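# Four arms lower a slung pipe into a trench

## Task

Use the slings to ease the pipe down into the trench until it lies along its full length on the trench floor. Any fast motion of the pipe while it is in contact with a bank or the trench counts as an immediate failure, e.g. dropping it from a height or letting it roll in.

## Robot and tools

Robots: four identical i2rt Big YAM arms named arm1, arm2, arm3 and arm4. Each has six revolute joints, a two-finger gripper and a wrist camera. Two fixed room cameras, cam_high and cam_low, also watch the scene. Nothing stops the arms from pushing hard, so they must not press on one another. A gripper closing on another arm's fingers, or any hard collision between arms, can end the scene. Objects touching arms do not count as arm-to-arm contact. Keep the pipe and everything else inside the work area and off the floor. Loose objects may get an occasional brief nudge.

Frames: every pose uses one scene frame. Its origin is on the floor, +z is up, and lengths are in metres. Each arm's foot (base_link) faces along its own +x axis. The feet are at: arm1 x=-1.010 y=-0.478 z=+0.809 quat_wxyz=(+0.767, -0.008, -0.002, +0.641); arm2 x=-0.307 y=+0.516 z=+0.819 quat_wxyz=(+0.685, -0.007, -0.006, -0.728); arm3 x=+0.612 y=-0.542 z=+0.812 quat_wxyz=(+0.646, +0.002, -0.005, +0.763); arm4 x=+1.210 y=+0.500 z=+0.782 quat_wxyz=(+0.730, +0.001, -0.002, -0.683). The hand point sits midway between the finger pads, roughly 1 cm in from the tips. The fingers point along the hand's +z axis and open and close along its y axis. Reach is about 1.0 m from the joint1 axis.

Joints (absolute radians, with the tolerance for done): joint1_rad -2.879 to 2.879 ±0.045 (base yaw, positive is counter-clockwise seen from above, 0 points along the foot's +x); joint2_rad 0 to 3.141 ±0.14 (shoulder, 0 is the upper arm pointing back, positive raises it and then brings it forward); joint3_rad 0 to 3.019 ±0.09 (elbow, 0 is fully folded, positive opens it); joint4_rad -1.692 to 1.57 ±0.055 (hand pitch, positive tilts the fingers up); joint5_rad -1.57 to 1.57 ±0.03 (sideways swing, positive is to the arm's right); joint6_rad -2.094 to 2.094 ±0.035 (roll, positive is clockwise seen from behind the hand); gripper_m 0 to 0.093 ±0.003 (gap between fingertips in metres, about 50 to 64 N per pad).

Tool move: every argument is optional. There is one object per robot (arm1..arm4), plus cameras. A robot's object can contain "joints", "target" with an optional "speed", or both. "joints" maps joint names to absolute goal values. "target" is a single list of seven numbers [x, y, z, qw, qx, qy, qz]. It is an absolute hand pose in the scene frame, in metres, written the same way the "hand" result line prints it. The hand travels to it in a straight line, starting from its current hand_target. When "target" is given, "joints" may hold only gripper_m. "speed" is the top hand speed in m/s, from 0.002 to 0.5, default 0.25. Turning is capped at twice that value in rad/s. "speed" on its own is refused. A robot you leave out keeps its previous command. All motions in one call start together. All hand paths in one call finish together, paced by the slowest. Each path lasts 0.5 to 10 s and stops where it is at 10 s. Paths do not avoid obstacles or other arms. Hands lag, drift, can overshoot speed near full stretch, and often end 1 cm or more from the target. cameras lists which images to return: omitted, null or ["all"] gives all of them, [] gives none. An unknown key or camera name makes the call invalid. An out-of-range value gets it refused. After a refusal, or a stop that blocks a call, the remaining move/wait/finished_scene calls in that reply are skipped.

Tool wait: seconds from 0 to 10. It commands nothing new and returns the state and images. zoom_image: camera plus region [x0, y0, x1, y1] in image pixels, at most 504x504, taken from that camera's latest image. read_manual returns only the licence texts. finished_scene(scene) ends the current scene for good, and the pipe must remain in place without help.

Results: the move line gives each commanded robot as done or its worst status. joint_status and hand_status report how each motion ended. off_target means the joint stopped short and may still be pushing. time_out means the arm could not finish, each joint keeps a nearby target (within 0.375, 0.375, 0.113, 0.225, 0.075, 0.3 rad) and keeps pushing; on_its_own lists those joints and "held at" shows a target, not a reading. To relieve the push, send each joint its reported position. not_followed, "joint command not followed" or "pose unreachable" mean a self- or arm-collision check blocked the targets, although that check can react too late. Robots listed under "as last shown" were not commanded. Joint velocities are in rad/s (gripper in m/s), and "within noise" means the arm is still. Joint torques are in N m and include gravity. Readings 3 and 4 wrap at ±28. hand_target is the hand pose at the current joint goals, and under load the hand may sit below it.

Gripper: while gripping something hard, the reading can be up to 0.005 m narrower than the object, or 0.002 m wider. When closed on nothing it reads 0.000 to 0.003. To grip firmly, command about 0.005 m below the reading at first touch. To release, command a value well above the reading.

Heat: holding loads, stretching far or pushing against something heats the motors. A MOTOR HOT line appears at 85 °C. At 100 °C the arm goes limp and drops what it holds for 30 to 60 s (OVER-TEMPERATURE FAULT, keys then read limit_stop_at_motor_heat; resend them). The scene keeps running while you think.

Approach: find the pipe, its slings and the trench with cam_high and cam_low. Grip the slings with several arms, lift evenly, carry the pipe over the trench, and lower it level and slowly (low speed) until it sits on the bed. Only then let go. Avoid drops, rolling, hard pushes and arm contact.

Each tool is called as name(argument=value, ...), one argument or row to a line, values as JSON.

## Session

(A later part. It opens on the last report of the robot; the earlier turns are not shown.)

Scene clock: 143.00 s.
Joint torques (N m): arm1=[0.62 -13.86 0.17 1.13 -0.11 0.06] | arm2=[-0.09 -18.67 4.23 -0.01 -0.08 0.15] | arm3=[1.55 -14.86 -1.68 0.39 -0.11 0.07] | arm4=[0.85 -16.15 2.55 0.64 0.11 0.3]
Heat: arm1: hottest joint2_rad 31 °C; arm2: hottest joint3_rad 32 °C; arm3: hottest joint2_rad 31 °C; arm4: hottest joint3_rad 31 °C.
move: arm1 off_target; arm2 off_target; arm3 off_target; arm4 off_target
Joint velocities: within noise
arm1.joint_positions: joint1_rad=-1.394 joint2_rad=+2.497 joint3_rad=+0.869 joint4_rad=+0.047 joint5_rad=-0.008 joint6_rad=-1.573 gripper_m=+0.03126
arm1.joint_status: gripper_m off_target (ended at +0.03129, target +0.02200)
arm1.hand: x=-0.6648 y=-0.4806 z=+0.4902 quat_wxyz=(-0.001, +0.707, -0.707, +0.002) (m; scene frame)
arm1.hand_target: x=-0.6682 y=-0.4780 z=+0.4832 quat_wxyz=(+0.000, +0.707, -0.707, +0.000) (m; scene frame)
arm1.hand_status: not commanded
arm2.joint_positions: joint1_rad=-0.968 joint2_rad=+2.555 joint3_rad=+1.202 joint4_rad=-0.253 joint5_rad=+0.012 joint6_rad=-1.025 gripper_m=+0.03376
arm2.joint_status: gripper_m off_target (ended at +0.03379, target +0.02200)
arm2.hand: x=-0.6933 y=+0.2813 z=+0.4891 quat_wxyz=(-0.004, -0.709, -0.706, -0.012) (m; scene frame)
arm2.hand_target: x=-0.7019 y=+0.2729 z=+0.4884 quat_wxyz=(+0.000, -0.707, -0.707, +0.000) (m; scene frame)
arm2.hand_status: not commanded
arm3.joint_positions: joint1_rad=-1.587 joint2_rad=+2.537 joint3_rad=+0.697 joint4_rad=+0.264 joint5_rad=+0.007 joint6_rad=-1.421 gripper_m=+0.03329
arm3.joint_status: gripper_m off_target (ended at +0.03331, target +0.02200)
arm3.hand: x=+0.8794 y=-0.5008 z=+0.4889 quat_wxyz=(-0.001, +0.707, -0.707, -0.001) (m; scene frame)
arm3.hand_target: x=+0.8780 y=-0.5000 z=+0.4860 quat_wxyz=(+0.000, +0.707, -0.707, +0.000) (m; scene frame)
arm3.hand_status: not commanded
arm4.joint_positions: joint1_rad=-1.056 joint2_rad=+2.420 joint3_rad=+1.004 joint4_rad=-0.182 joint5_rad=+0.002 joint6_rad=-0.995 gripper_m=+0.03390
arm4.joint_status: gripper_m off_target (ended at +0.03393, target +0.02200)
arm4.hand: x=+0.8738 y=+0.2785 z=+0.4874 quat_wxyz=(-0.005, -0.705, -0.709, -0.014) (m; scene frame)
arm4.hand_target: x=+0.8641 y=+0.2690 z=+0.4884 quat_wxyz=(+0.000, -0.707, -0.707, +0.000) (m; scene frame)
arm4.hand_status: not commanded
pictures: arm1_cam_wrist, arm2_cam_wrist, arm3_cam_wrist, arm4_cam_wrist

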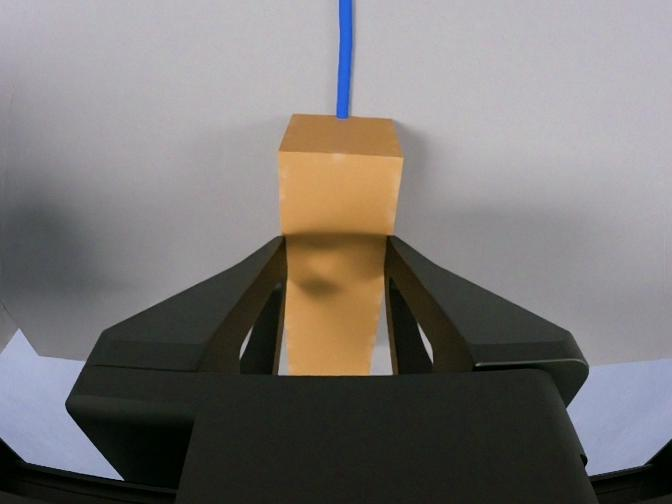

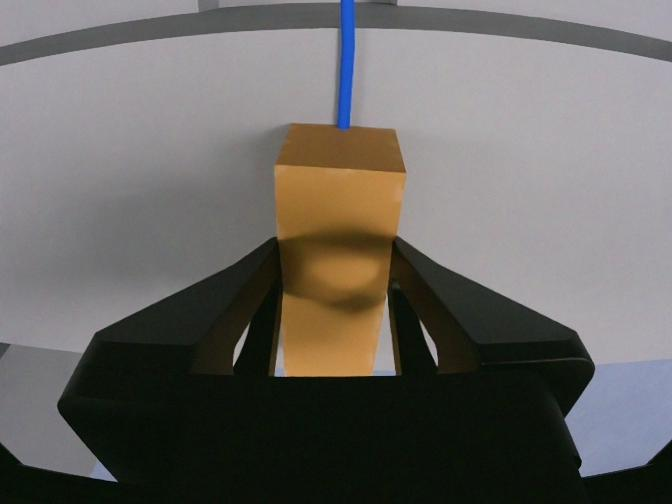

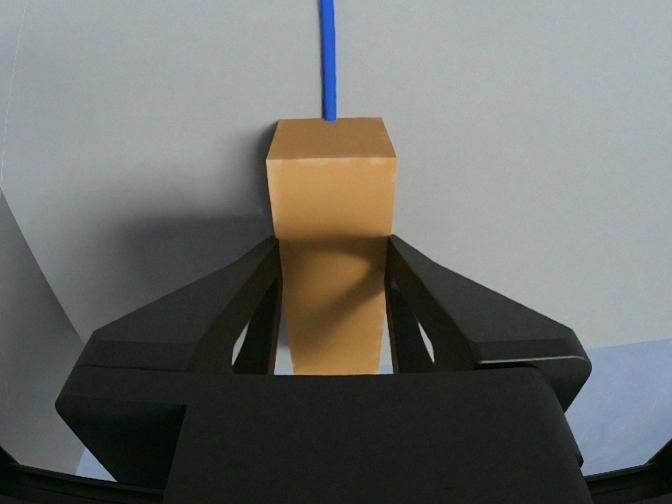

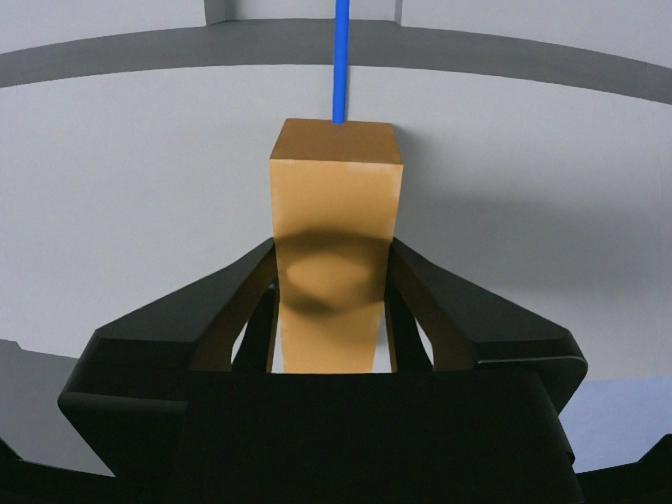

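move(
  arm1={"target": [-0.668, -0.32, 0.74, 0, 0.7071, -0.7071, 0], "speed": 0.15},
  arm2={"target": [-0.695, 0.08, 0.74, 0, 0.7071, 0.7071, 0], "speed": 0.15},
  arm3={"target": [0.878, -0.32, 0.74, 0, 0.7071, -0.7071, 0], "speed": 0.15},
  arm4={"target": [0.868, 0.08, 0.74, 0, 0.7071, 0.7071, 0], "speed": 0.15},
)

Scene clock: 175.73 s.
Joint torques (N m): arm1=[0.21 -14.62 6.82 -0.01 -0.13 0.06] | arm2=[0.09 -22.48 11.28 -0.95 -0.14 0.23] | arm3=[1.49 -14.62 5.75 -0.32 -0.25 0.12] | arm4=[0.67 -20.31 9.01 -0.34 0.12 0.32]
Heat: arm1: hottest joint2_rad 32 °C; arm2: hottest joint2_rad 33 °C; arm3: hottest joint2_rad 32 °C; arm4: hottest joint3_rad 30 °C.
move: arm1 off_target; arm2 off_target; arm3 off_target; arm4 off_target
Joint velocities: within noise
arm1.joint_positions: joint1_rad=-0.967 joint2_rad=+1.776 joint3_rad=+0.771 joint4_rad=-0.598 joint5_rad=-0.014 joint6_rad=-1.150 gripper_m=+0.03126
arm1.joint_status: not commanded
arm1.hand: x=-0.6802 y=-0.3275 z=+0.7311 quat_wxyz=(+0.011, +0.709, -0.705, -0.004) (m; scene frame)
arm1.hand_target: x=-0.6681 y=-0.3201 z=+0.7402 quat_wxyz=(+0.000, +0.707, -0.707, +0.000) (m; scene frame)
arm1.hand_status: off_target (0.017 m and 1.4 deg from the pose sent, 0.297 m and 0.2 deg at the start)
arm2.joint_positions: joint1_rad=-0.673 joint2_rad=+2.185 joint3_rad=+1.436 joint4_rad=-0.875 joint5_rad=+0.010 joint6_rad=-0.733 gripper_m=+0.03376
arm2.joint_status: not commanded
arm2.hand: x=-0.6851 y=+0.0986 z=+0.7222 quat_wxyz=(+0.001, -0.707, -0.707, -0.020) (m; scene frame)
arm2.hand_target: x=-0.6944 y=+0.0806 z=+0.7404 quat_wxyz=(+0.000, -0.707, -0.707, +0.000) (m; scene frame)
arm2.hand_status: off_target (0.028 m and 2.3 deg from the pose sent, 0.322 m and 1.5 deg at the start)
arm3.joint_positions: joint1_rad=-1.041 joint2_rad=+1.729 joint3_rad=+0.687 joint4_rad=-0.559 joint5_rad=+0.006 joint6_rad=-0.879 gripper_m=+0.03329
arm3.joint_status: not commanded
arm3.hand: x=+0.8694 y=-0.3291 z=+0.7329 quat_wxyz=(+0.011, +0.708, -0.706, -0.001) (m; scene frame)
arm3.hand_target: x=+0.8779 y=-0.3200 z=+0.7401 quat_wxyz=(+0.000, +0.707, -0.707, +0.000) (m; scene frame)
arm3.hand_status: off_target (0.014 m and 1.3 deg from the pose sent, 0.309 m and 0.2 deg at the start)
arm4.joint_positions: joint1_rad=-0.752 joint2_rad=+2.030 joint3_rad=+1.283 joint4_rad=-0.877 joint5_rad=+0.002 joint6_rad=-0.695 gripper_m=+0.03390
arm4.joint_status: not commanded
arm4.hand: x=+0.8814 y=+0.0994 z=+0.7165 quat_wxyz=(+0.001, -0.703, -0.710, -0.027) (m; scene frame)
arm4.hand_target: x=+0.8687 y=+0.0807 z=+0.7404 quat_wxyz=(+0.000, -0.707, -0.707, +0.000) (m; scene frame)
arm4.hand_status: off_target (0.033 m and 3.1 deg from the pose sent, 0.321 m and 1.7 deg at the start)
pictures: arm1_cam_wrist, arm2_cam_wrist, arm3_cam_wrist, arm4_cam_wrist, cam_high, cam_low

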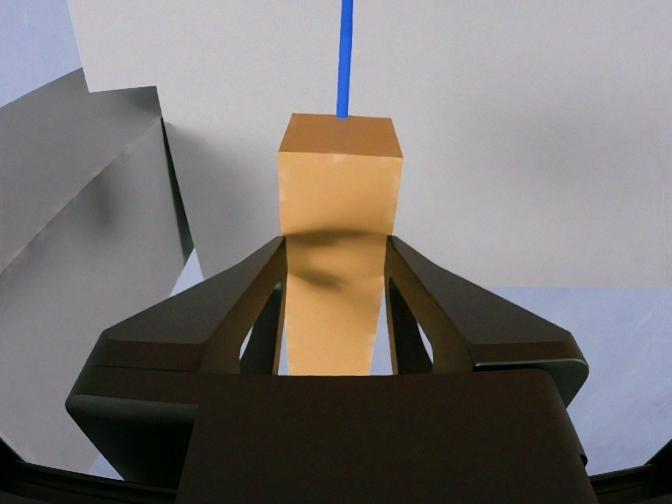

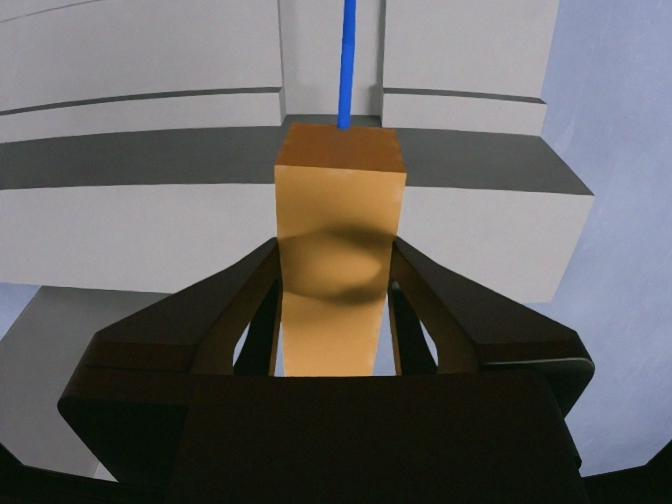

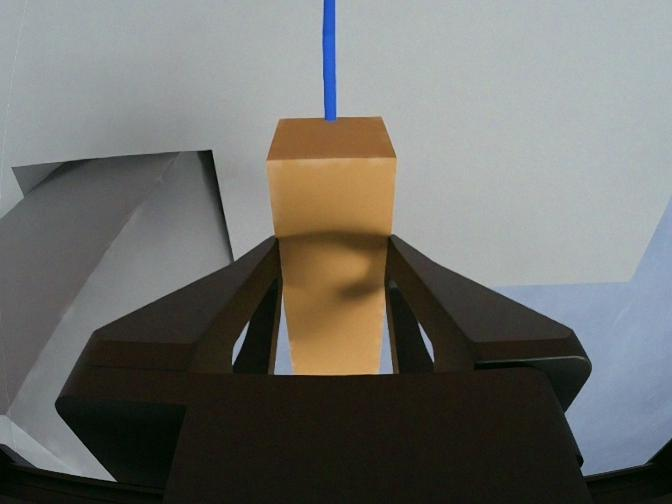

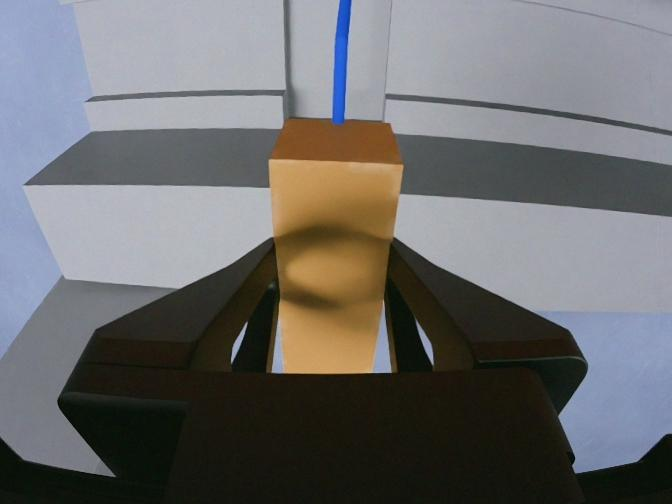

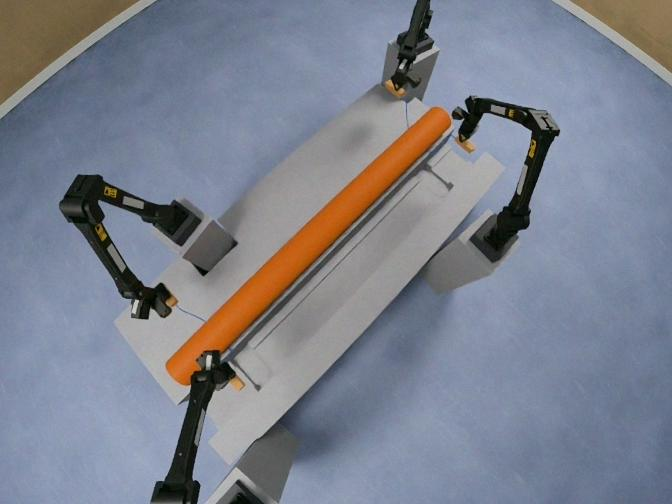

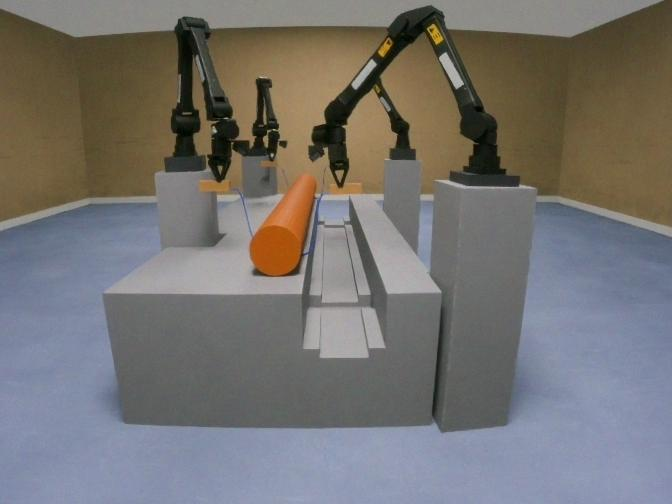

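move(
  arm1={"target": [-0.658, -0.253, 0.784, 0, 0.7071, -0.7071, 0], "speed": 0.1},
  arm2={"target": [-0.699, 0.002, 0.793, 0, 0.7071, 0.7071, 0], "speed": 0.1},
  arm3={"target": [0.884, -0.252, 0.782, 0, 0.7071, -0.7071, 0], "speed": 0.1},
  arm4={"target": [0.860, 0.001, 0.799, 0, 0.7071, 0.7071, 0], "speed": 0.1},
)

Scene clock: 187.73 s.
Joint torques (N m): arm1=[0.56 -16.03 8.5 0.02 -0.11 0.07] | arm2=[0.32 -22.89 13.85 -0.94 -0.17 0.24] | arm3=[1.61 -16.85 7.31 -0.42 -0.28 0.1] | arm4=[0.79 -21.89 11.84 -0.35 0.04 0.3]
Heat: arm1: hottest joint2_rad 32 °C; arm2: hottest joint2_rad 34 °C; arm3: hottest joint2_rad 31 °C; arm4: hottest joint3_rad 31 °C.
move: arm1 off_target; arm2 off_target; arm3 off_target; arm4 off_target
Joint velocities: within noise
arm1.joint_positions: joint1_rad=-0.833 joint2_rad=+1.762 joint3_rad=+0.903 joint4_rad=-0.765 joint5_rad=-0.015 joint6_rad=-1.016 gripper_m=+0.03126
arm1.joint_status: not commanded
arm1.hand: x=-0.6746 y=-0.2659 z=+0.7664 quat_wxyz=(+0.022, +0.708, -0.705, -0.005) (m; scene frame)
arm1.hand_target: x=-0.6586 y=-0.2533 z=+0.7842 quat_wxyz=(+0.000, +0.707, -0.707, +0.000) (m; scene frame)
arm1.hand_status: off_target (0.027 m and 2.6 deg from the pose sent, 0.094 m and 1.4 deg at the start)
arm2.joint_positions: joint1_rad=-0.599 joint2_rad=+2.230 joint3_rad=+1.705 joint4_rad=-1.095 joint5_rad=+0.010 joint6_rad=-0.657 gripper_m=+0.03376
arm2.joint_status: not commanded
arm2.hand: x=-0.6928 y=+0.0223 z=+0.7797 quat_wxyz=(+0.002, -0.708, -0.706, -0.017) (m; scene frame)
arm2.hand_target: x=-0.6983 y=+0.0028 z=+0.7933 quat_wxyz=(+0.000, -0.707, -0.707, +0.000) (m; scene frame)
arm2.hand_status: off_target (0.025 m and 2.0 deg from the pose sent, 0.121 m and 2.3 deg at the start)
arm3.joint_positions: joint1_rad=-0.922 joint2_rad=+1.729 joint3_rad=+0.849 joint4_rad=-0.736 joint5_rad=+0.006 joint6_rad=-0.758 gripper_m=+0.03329
arm3.joint_status: not commanded
arm3.hand: x=+0.8747 y=-0.2661 z=+0.7691 quat_wxyz=(+0.018, +0.707, -0.707, +0.001) (m; scene frame)
arm3.hand_target: x=+0.8838 y=-0.2523 z=+0.7822 quat_wxyz=(+0.000, +0.707, -0.707, +0.000) (m; scene frame)
arm3.hand_status: off_target (0.021 m and 2.1 deg from the pose sent, 0.093 m and 1.3 deg at the start)
arm4.joint_positions: joint1_rad=-0.683 joint2_rad=+2.087 joint3_rad=+1.553 joint4_rad=-1.107 joint5_rad=+0.004 joint6_rad=-0.622 gripper_m=+0.03390
arm4.joint_status: not commanded
arm4.hand: x=+0.8734 y=+0.0279 z=+0.7687 quat_wxyz=(+0.005, -0.705, -0.709, -0.035) (m; scene frame)
arm4.hand_target: x=+0.8613 y=+0.0026 z=+0.7998 quat_wxyz=(+0.000, -0.707, -0.707, +0.000) (m; scene frame)
arm4.hand_status: off_target (0.043 m and 4.0 deg from the pose sent, 0.130 m and 3.1 deg at the start)
pictures: arm1_cam_wrist, arm2_cam_wrist, arm3_cam_wrist, arm4_cam_wrist, cam_high, cam_low

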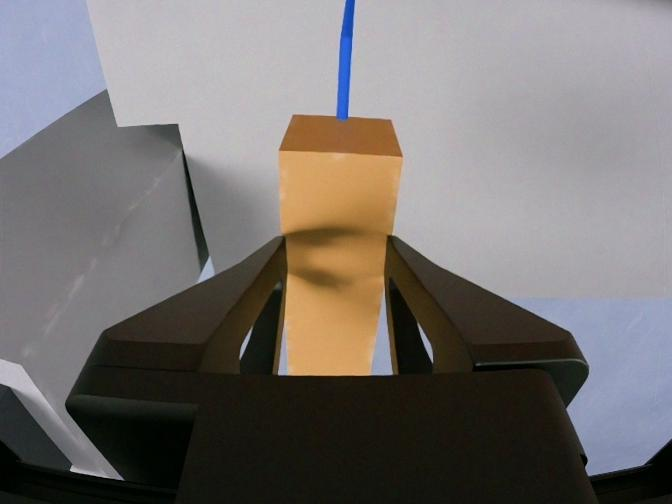

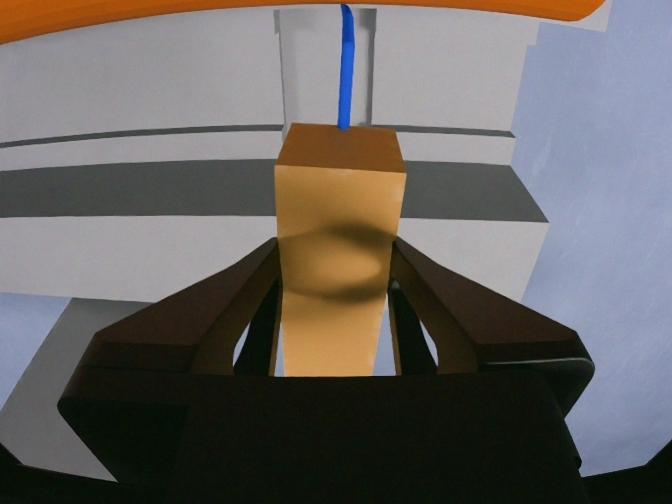

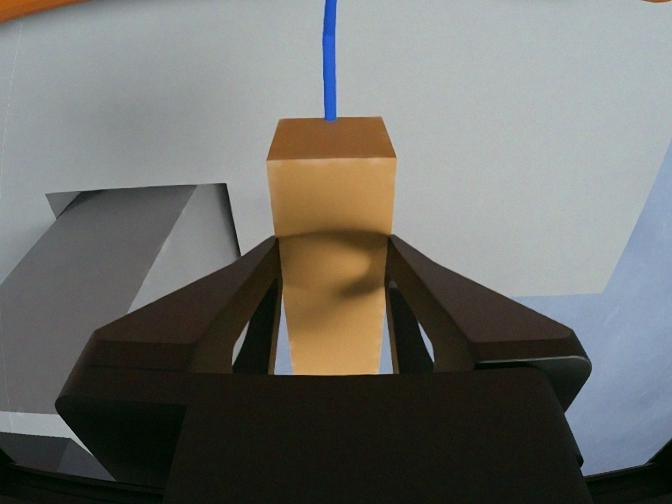

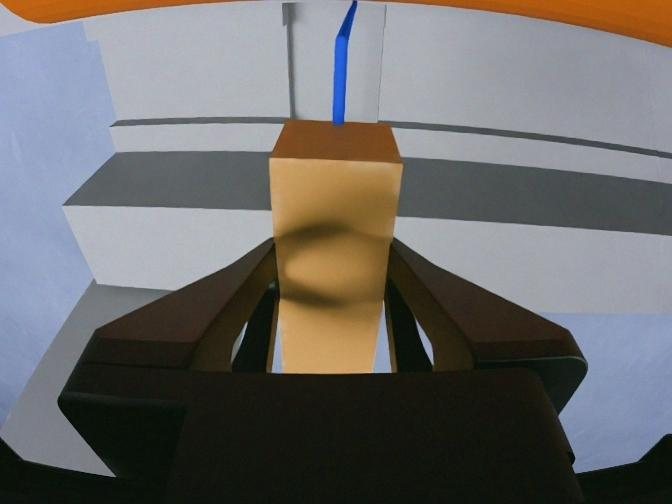

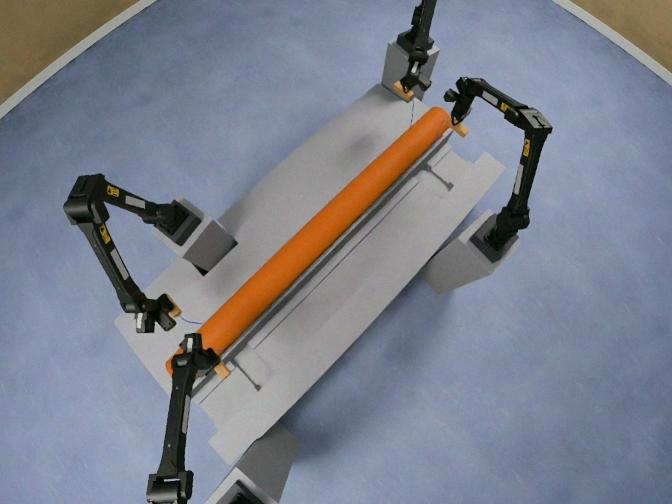

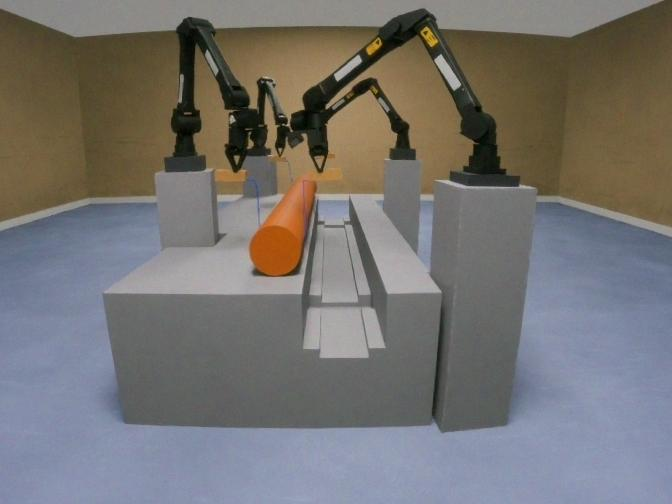

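move(
  arm1={"target": [-0.658, -0.253, 0.824, 0, 0.7071, -0.7071, 0], "speed": 0.04},
  arm2={"target": [-0.699, 0.000, 0.824, 0, 0.7071, 0.7071, 0], "speed": 0.04},
  arm3={"target": [0.884, -0.252, 0.822, 0, 0.7071, -0.7071, 0], "speed": 0.04},
  arm4={"target": [0.860, -0.002, 0.840, 0, 0.7071, 0.7071, 0], "speed": 0.04},
)

Scene clock: 194.70 s.
Joint torques (N m): arm1=[0.44 -14.8 9.37 0.06 -0.12 0.07] | arm2=[0.44 -26.11 14.67 -0.98 -0.2 0.2] | arm3=[1.73 -20.07 9.25 -0.77 -0.27 0.05] | arm4=[1.08 -25.93 13.34 -0.55 -0.06 0.26]
Heat: arm1: hottest joint2_rad 32 °C; arm2: hottest joint2_rad 35 °C; arm3: hottest joint2_rad 31 °C; arm4: hottest joint3_rad 32 °C.
move: arm1 off_target; arm2 off_target; arm3 off_target; arm4 off_target
Joint velocities: within noise
arm1.joint_positions: joint1_rad=-0.833 joint2_rad=+1.677 joint3_rad=+0.936 joint4_rad=-0.877 joint5_rad=-0.015 joint6_rad=-1.015 gripper_m=+0.02210
arm1.joint_status: not commanded
arm1.on_its_own: gripper_m moved -0.00916 to your old target +0.02200
arm1.hand: x=-0.6725 y=-0.2639 z=+0.8082 quat_wxyz=(+0.019, +0.708, -0.706, -0.004) (m; scene frame)
arm1.hand_target: x=-0.6585 y=-0.2533 z=+0.8241 quat_wxyz=(+0.000, +0.707, -0.707, +0.000) (m; scene frame)
arm1.hand_status: off_target (0.024 m and 2.3 deg from the pose sent, 0.061 m and 2.7 deg at the start)
arm2.joint_positions: joint1_rad=-0.599 joint2_rad=+2.230 joint3_rad=+1.720 joint4_rad=-1.156 joint5_rad=+0.010 joint6_rad=-0.654 gripper_m=+0.03376
arm2.joint_status: not commanded
arm2.hand: x=-0.6874 y=+0.0293 z=+0.7853 quat_wxyz=(+0.006, -0.709, -0.704, -0.040) (m; scene frame)
arm2.hand_target: x=-0.6974 y=+0.0020 z=+0.8246 quat_wxyz=(+0.000, -0.707, -0.707, +0.000) (m; scene frame)
arm2.hand_status: off_target (0.050 m and 4.7 deg from the pose sent, 0.050 m and 2.0 deg at the start)
arm3.joint_positions: joint1_rad=-0.922 joint2_rad=+1.686 joint3_rad=+0.855 joint4_rad=-0.841 joint5_rad=+0.006 joint6_rad=-0.753 gripper_m=+0.03329
arm3.joint_status: not commanded
arm3.hand: x=+0.8640 y=-0.2776 z=+0.7875 quat_wxyz=(+0.046, +0.705, -0.708, +0.002) (m; scene frame)
arm3.hand_target: x=+0.8829 y=-0.2533 z=+0.8218 quat_wxyz=(+0.000, +0.707, -0.707, +0.000) (m; scene frame)
arm3.hand_status: off_target (0.047 m and 5.3 deg from the pose sent, 0.056 m and 2.1 deg at the start)
arm4.joint_positions: joint1_rad=-0.683 joint2_rad=+2.087 joint3_rad=+1.573 joint4_rad=-1.192 joint5_rad=+0.006 joint6_rad=-0.616 gripper_m=+0.03390
arm4.joint_status: not commanded
arm4.hand: x=+0.8801 y=+0.0380 z=+0.7768 quat_wxyz=(+0.012, -0.706, -0.705, -0.066) (m; scene frame)
arm4.hand_target: x=+0.8633 y=+0.0027 z=+0.8410 quat_wxyz=(-0.001, -0.707, -0.707, +0.000) (m; scene frame)
arm4.hand_status: off_target (0.077 m and 7.7 deg from the pose sent, 0.078 m and 4.0 deg at the start)
pictures: arm1_cam_wrist, arm2_cam_wrist, arm3_cam_wrist, arm4_cam_wrist, cam_high, cam_low

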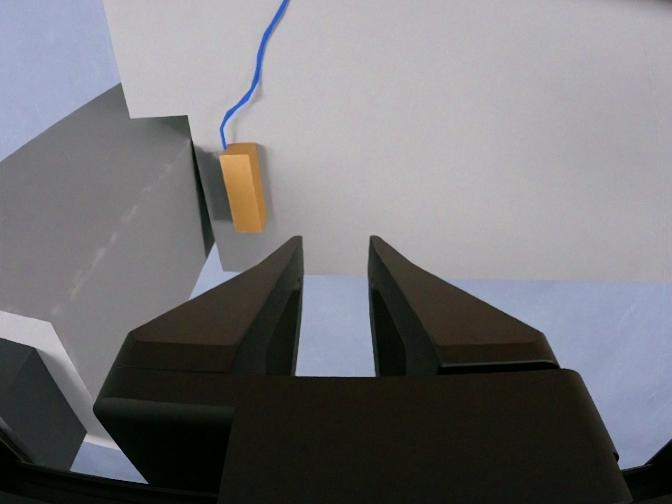

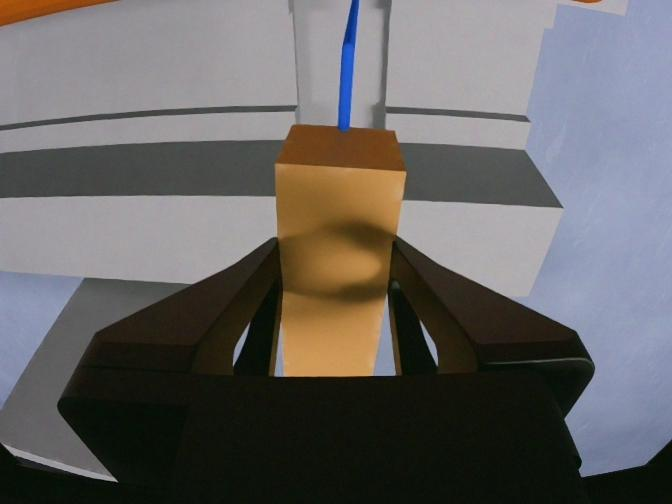

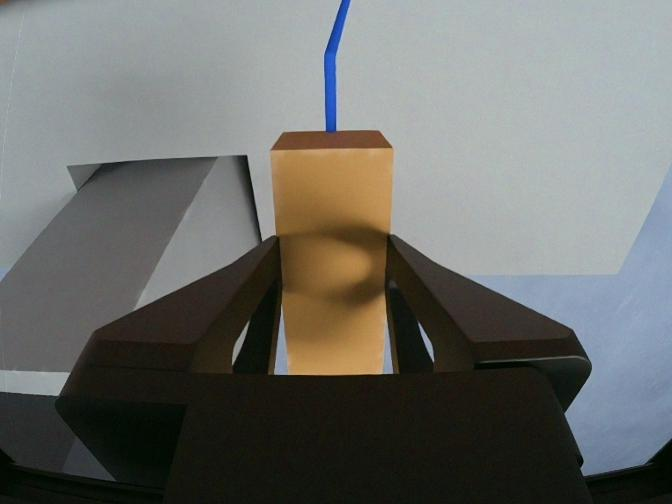

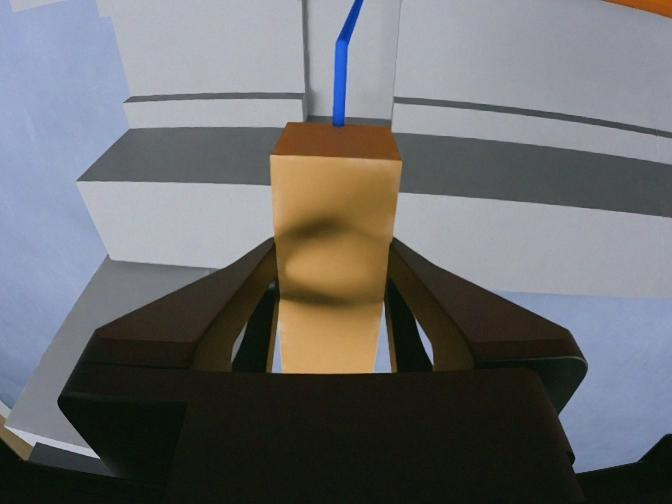

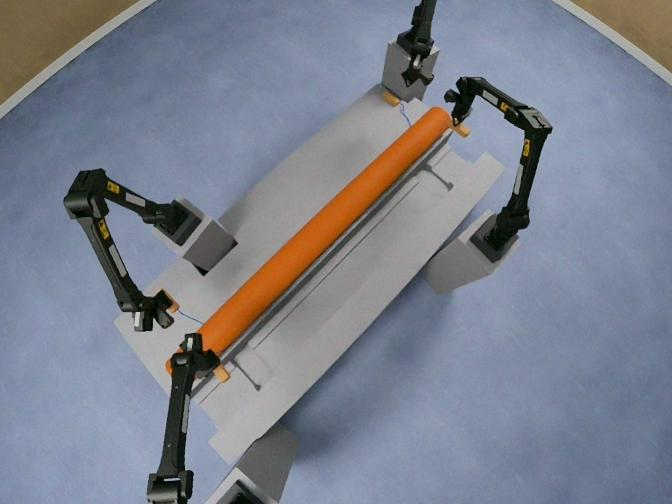

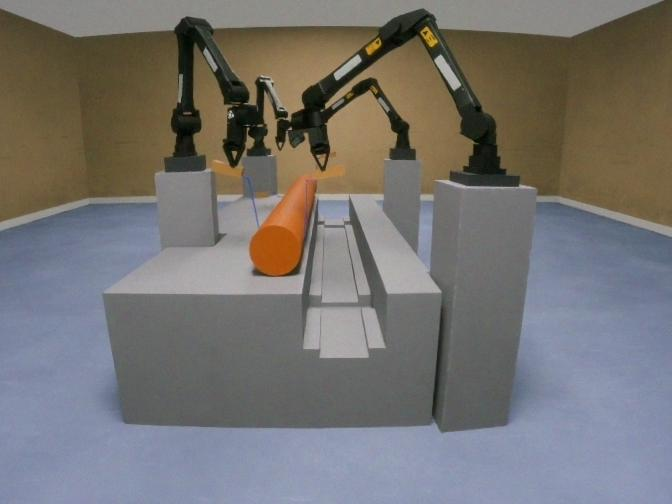

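move(
  arm1={"target": [-0.785, -0.41, 0.62, 0, 0.7661, -0.6428, 0], "speed": 0.12, "joints": {"gripper_m": 0.093}},
  arm2={"target": [-0.695, 0.08, 0.74, 0, 0.7071, 0.7071, 0], "speed": 0.12},
  arm3={"target": [0.878, -0.32, 0.74, 0, 0.7071, -0.7071, 0], "speed": 0.12},
  arm4={"target": [0.868, 0.08, 0.74, 0, 0.7071, 0.7071, 0], "speed": 0.12},
  cameras=["arm1_cam_wrist", "cam_low"],
)

Scene clock: 226.03 s.
Joint torques (N m): arm1=[-0.5 -10.05 -0.23 0.88 -0.04 -0.11] | arm2=[-1.61 -23.94 7.72 0.01 -0.1 0.06] | arm3=[0.62 -13.1 4.48 0.43 -0.22 -0.08] | arm4=[-0.26 -21.07 5.9 0.61 -0.01 0]
Heat: arm1: hottest joint3_rad 35 °C; arm2: hottest joint3_rad 43 °C; arm3: hottest joint2_rad 33 °C; arm4: hottest joint3_rad 40 °C.
move: arm1 done; arm2 off_target; arm3 done; arm4 off_target
Joint velocities: within noise
arm1.joint_positions: joint1_rad=-1.089 joint2_rad=+2.031 joint3_rad=+0.426 joint4_rad=+0.028 joint5_rad=-0.014 joint6_rad=-1.439 gripper_m=+0.09290
arm1.joint_status: all done
arm1.hand: x=-0.7826 y=-0.4073 z=+0.6233 quat_wxyz=(-0.002, +0.765, -0.644, +0.001) (m; scene frame)
arm1.hand_target: x=-0.7849 y=-0.4099 z=+0.6202 quat_wxyz=(+0.000, +0.766, -0.643, +0.000) (m; scene frame)
arm1.hand_status: done (0.005 m and 0.3 deg from the pose sent, 0.264 m and 10.0 deg at the start)
arm2.joint_positions: joint1_rad=-0.651 joint2_rad=+2.199 joint3_rad=+1.481 joint4_rad=-0.901 joint5_rad=+0.010 joint6_rad=-0.718 gripper_m=+0.03376
arm2.joint_status: not commanded
arm2.hand: x=-0.6845 y=+0.0804 z=+0.7278 quat_wxyz=(+0.001, -0.705, -0.709, -0.017) (m; scene frame)
arm2.hand_target: x=-0.6950 y=+0.0802 z=+0.7399 quat_wxyz=(+0.000, -0.707, -0.707, +0.000) (m; scene frame)
arm2.hand_status: off_target (0.016 m and 2.0 deg from the pose sent, 0.069 m and 4.6 deg at the start)
arm3.joint_positions: joint1_rad=-1.028 joint2_rad=+1.711 joint3_rad=+0.707 joint4_rad=-0.578 joint5_rad=+0.006 joint6_rad=-0.864 gripper_m=+0.03329
arm3.joint_status: not commanded
arm3.hand: x=+0.8748 y=-0.3191 z=+0.7428 quat_wxyz=(+0.001, +0.707, -0.707, +0.000) (m; scene frame)
arm3.hand_target: x=+0.8779 y=-0.3200 z=+0.7400 quat_wxyz=(+0.000, +0.707, -0.707, +0.000) (m; scene frame)
arm3.hand_status: done (0.004 m and 0.1 deg from the pose sent, 0.065 m and 5.3 deg at the start)
arm4.joint_positions: joint1_rad=-0.738 joint2_rad=+2.036 joint3_rad=+1.330 joint4_rad=-0.902 joint5_rad=+0.006 joint6_rad=-0.668 gripper_m=+0.03390
arm4.joint_status: not commanded
arm4.hand: x=+0.8764 y=+0.0830 z=+0.7264 quat_wxyz=(+0.003, -0.708, -0.706, -0.019) (m; scene frame)
arm4.hand_target: x=+0.8682 y=+0.0800 z=+0.7401 quat_wxyz=(+0.000, -0.707, -0.707, +0.000) (m; scene frame)
arm4.hand_status: off_target (0.016 m and 2.2 deg from the pose sent, 0.057 m and 7.7 deg at the start)
pictures: arm1_cam_wrist, cam_low

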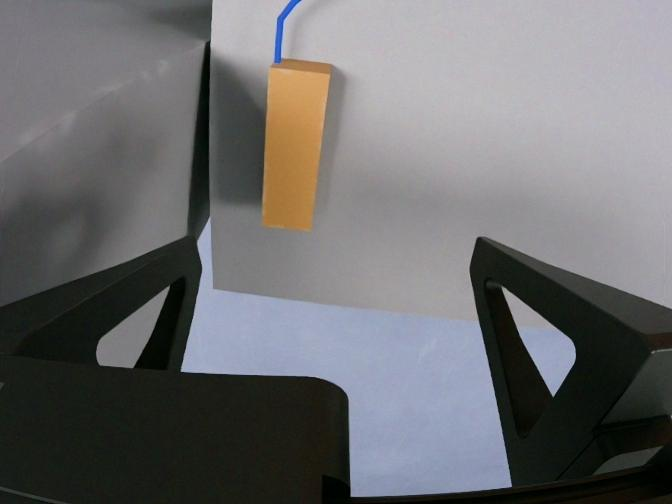

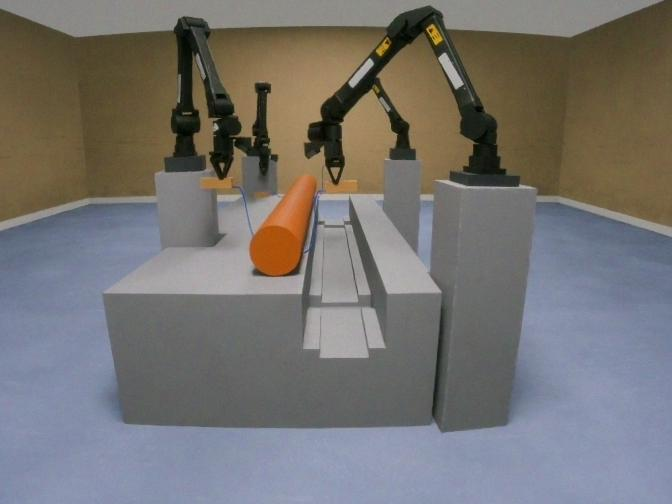

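move(
  arm1={"target": [-0.806, -0.393, 0.56, 0, 0.7254, -0.6884, 0], "speed": 0.1, "joints": {"gripper_m": 0.064}},
  arm2={"target": [-0.697, 0.282, 0.495, 0, 0.7071, 0.7071, 0], "speed": 0.12},
  arm3={"target": [0.878, -0.502, 0.495, 0, 0.7071, -0.7071, 0], "speed": 0.12},
  arm4={"target": [0.866, 0.28, 0.495, 0, 0.7071, 0.7071, 0], "speed": 0.12},
)

Scene clock: 244.77 s.
Joint torques (N m): arm1=[0.97 -9.99 -1.57 1.09 -0.07 0.06] | arm2=[-1.26 -19.25 2.36 0.03 -0.1 0.06] | arm3=[1.08 -15.03 -1.66 0.4 -0.13 -0.07] | arm4=[-0.09 -16.62 1.01 0.59 0.13 0.01]
Heat: arm1: hottest joint2_rad 32 °C; arm2: hottest joint2_rad 41 °C; arm3: hottest joint2_rad 32 °C; arm4: hottest joint3_rad 37 °C.
move: arm1 done; arm2 done; arm3 done; arm4 done
Joint velocities: within noise
arm1.joint_positions: joint1_rad=-1.000 joint2_rad=+2.298 joint3_rad=+0.457 joint4_rad=+0.265 joint5_rad=-0.014 joint6_rad=-1.230 gripper_m=+0.06411
arm1.joint_status: all done
arm1.hand: x=-0.8037 y=-0.3941 z=+0.5652 quat_wxyz=(-0.002, +0.726, -0.688, +0.001) (m; scene frame)
arm1.hand_target: x=-0.8060 y=-0.3931 z=+0.5602 quat_wxyz=(+0.000, +0.725, -0.688, +0.000) (m; scene frame)
arm1.hand_status: done (0.006 m and 0.2 deg from the pose sent, 0.069 m and 6.9 deg at the start)
arm2.joint_positions: joint1_rad=-0.964 joint2_rad=+2.539 joint3_rad=+1.186 joint4_rad=-0.240 joint5_rad=+0.012 joint6_rad=-1.026 gripper_m=+0.03376
arm2.joint_status: not commanded
arm2.hand: x=-0.6928 y=+0.2796 z=+0.4944 quat_wxyz=(-0.002, -0.707, -0.708, -0.006) (m; scene frame)
arm2.hand_target: x=-0.6969 y=+0.2820 z=+0.4950 quat_wxyz=(+0.000, -0.707, -0.707, +0.000) (m; scene frame)
arm2.hand_status: done (0.005 m and 0.7 deg from the pose sent, 0.308 m and 2.0 deg at the start)
arm3.joint_positions: joint1_rad=-1.587 joint2_rad=+2.513 joint3_rad=+0.681 joint4_rad=+0.251 joint5_rad=+0.007 joint6_rad=-1.416 gripper_m=+0.03329
arm3.joint_status: not commanded
arm3.hand: x=+0.8771 y=-0.5012 z=+0.4966 quat_wxyz=(+0.002, +0.705, -0.709, -0.002) (m; scene frame)
arm3.hand_target: x=+0.8779 y=-0.5020 z=+0.4950 quat_wxyz=(+0.000, +0.707, -0.707, +0.000) (m; scene frame)
arm3.hand_status: done (0.002 m and 0.5 deg from the pose sent, 0.308 m and 0.1 deg at the start)
arm4.joint_positions: joint1_rad=-1.062 joint2_rad=+2.405 joint3_rad=+0.994 joint4_rad=-0.170 joint5_rad=+0.002 joint6_rad=-0.989 gripper_m=+0.03390
arm4.joint_status: not commanded
arm4.hand: x=+0.8693 y=+0.2787 z=+0.4928 quat_wxyz=(-0.003, -0.710, -0.704, -0.006) (m; scene frame)
arm4.hand_target: x=+0.8660 y=+0.2800 z=+0.4950 quat_wxyz=(+0.000, -0.707, -0.707, +0.000) (m; scene frame)
arm4.hand_status: done (0.004 m and 0.8 deg from the pose sent, 0.304 m and 2.2 deg at the start)
pictures: arm1_cam_wrist, arm2_cam_wrist, arm3_cam_wrist, arm4_cam_wrist, cam_high, cam_low

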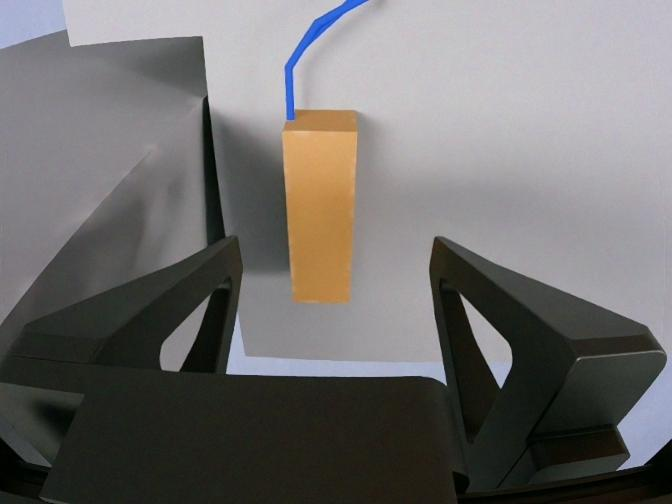

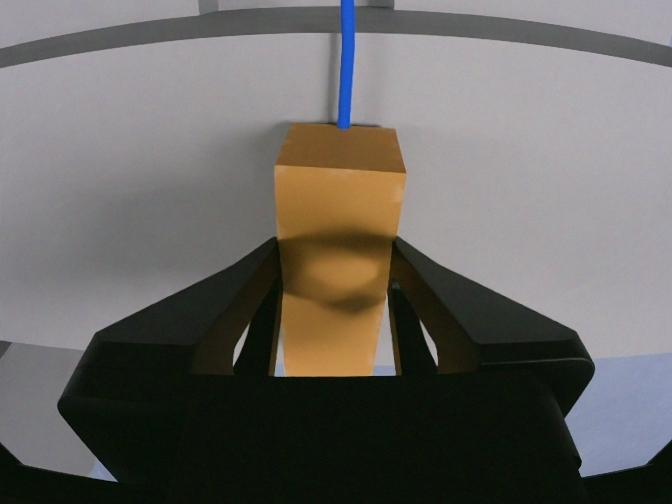

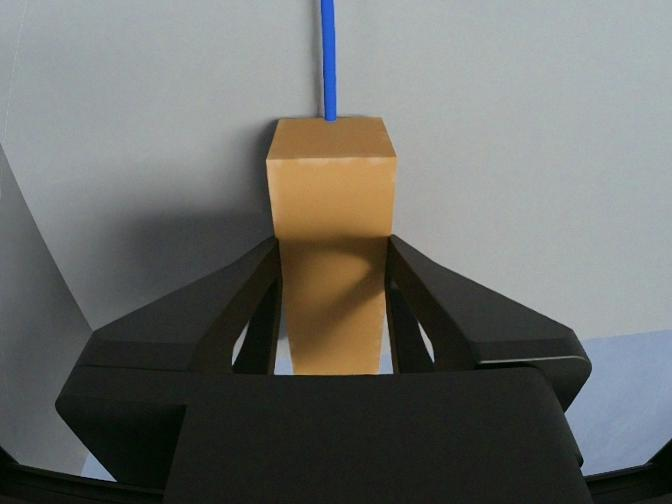

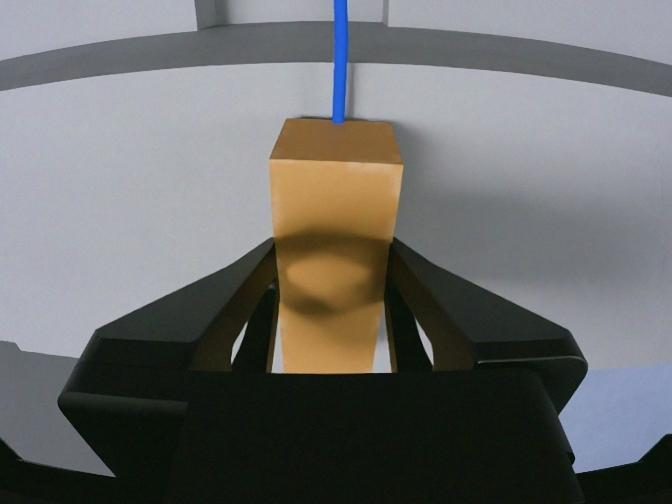

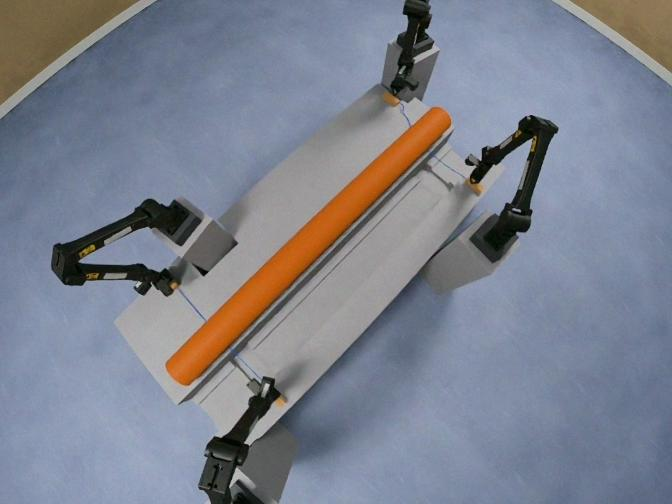

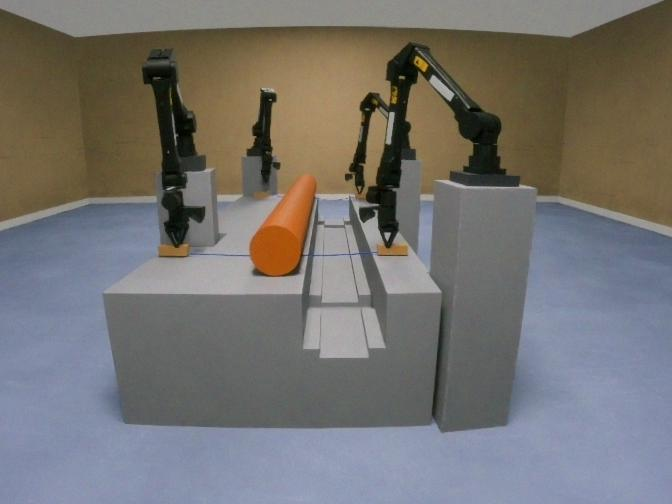

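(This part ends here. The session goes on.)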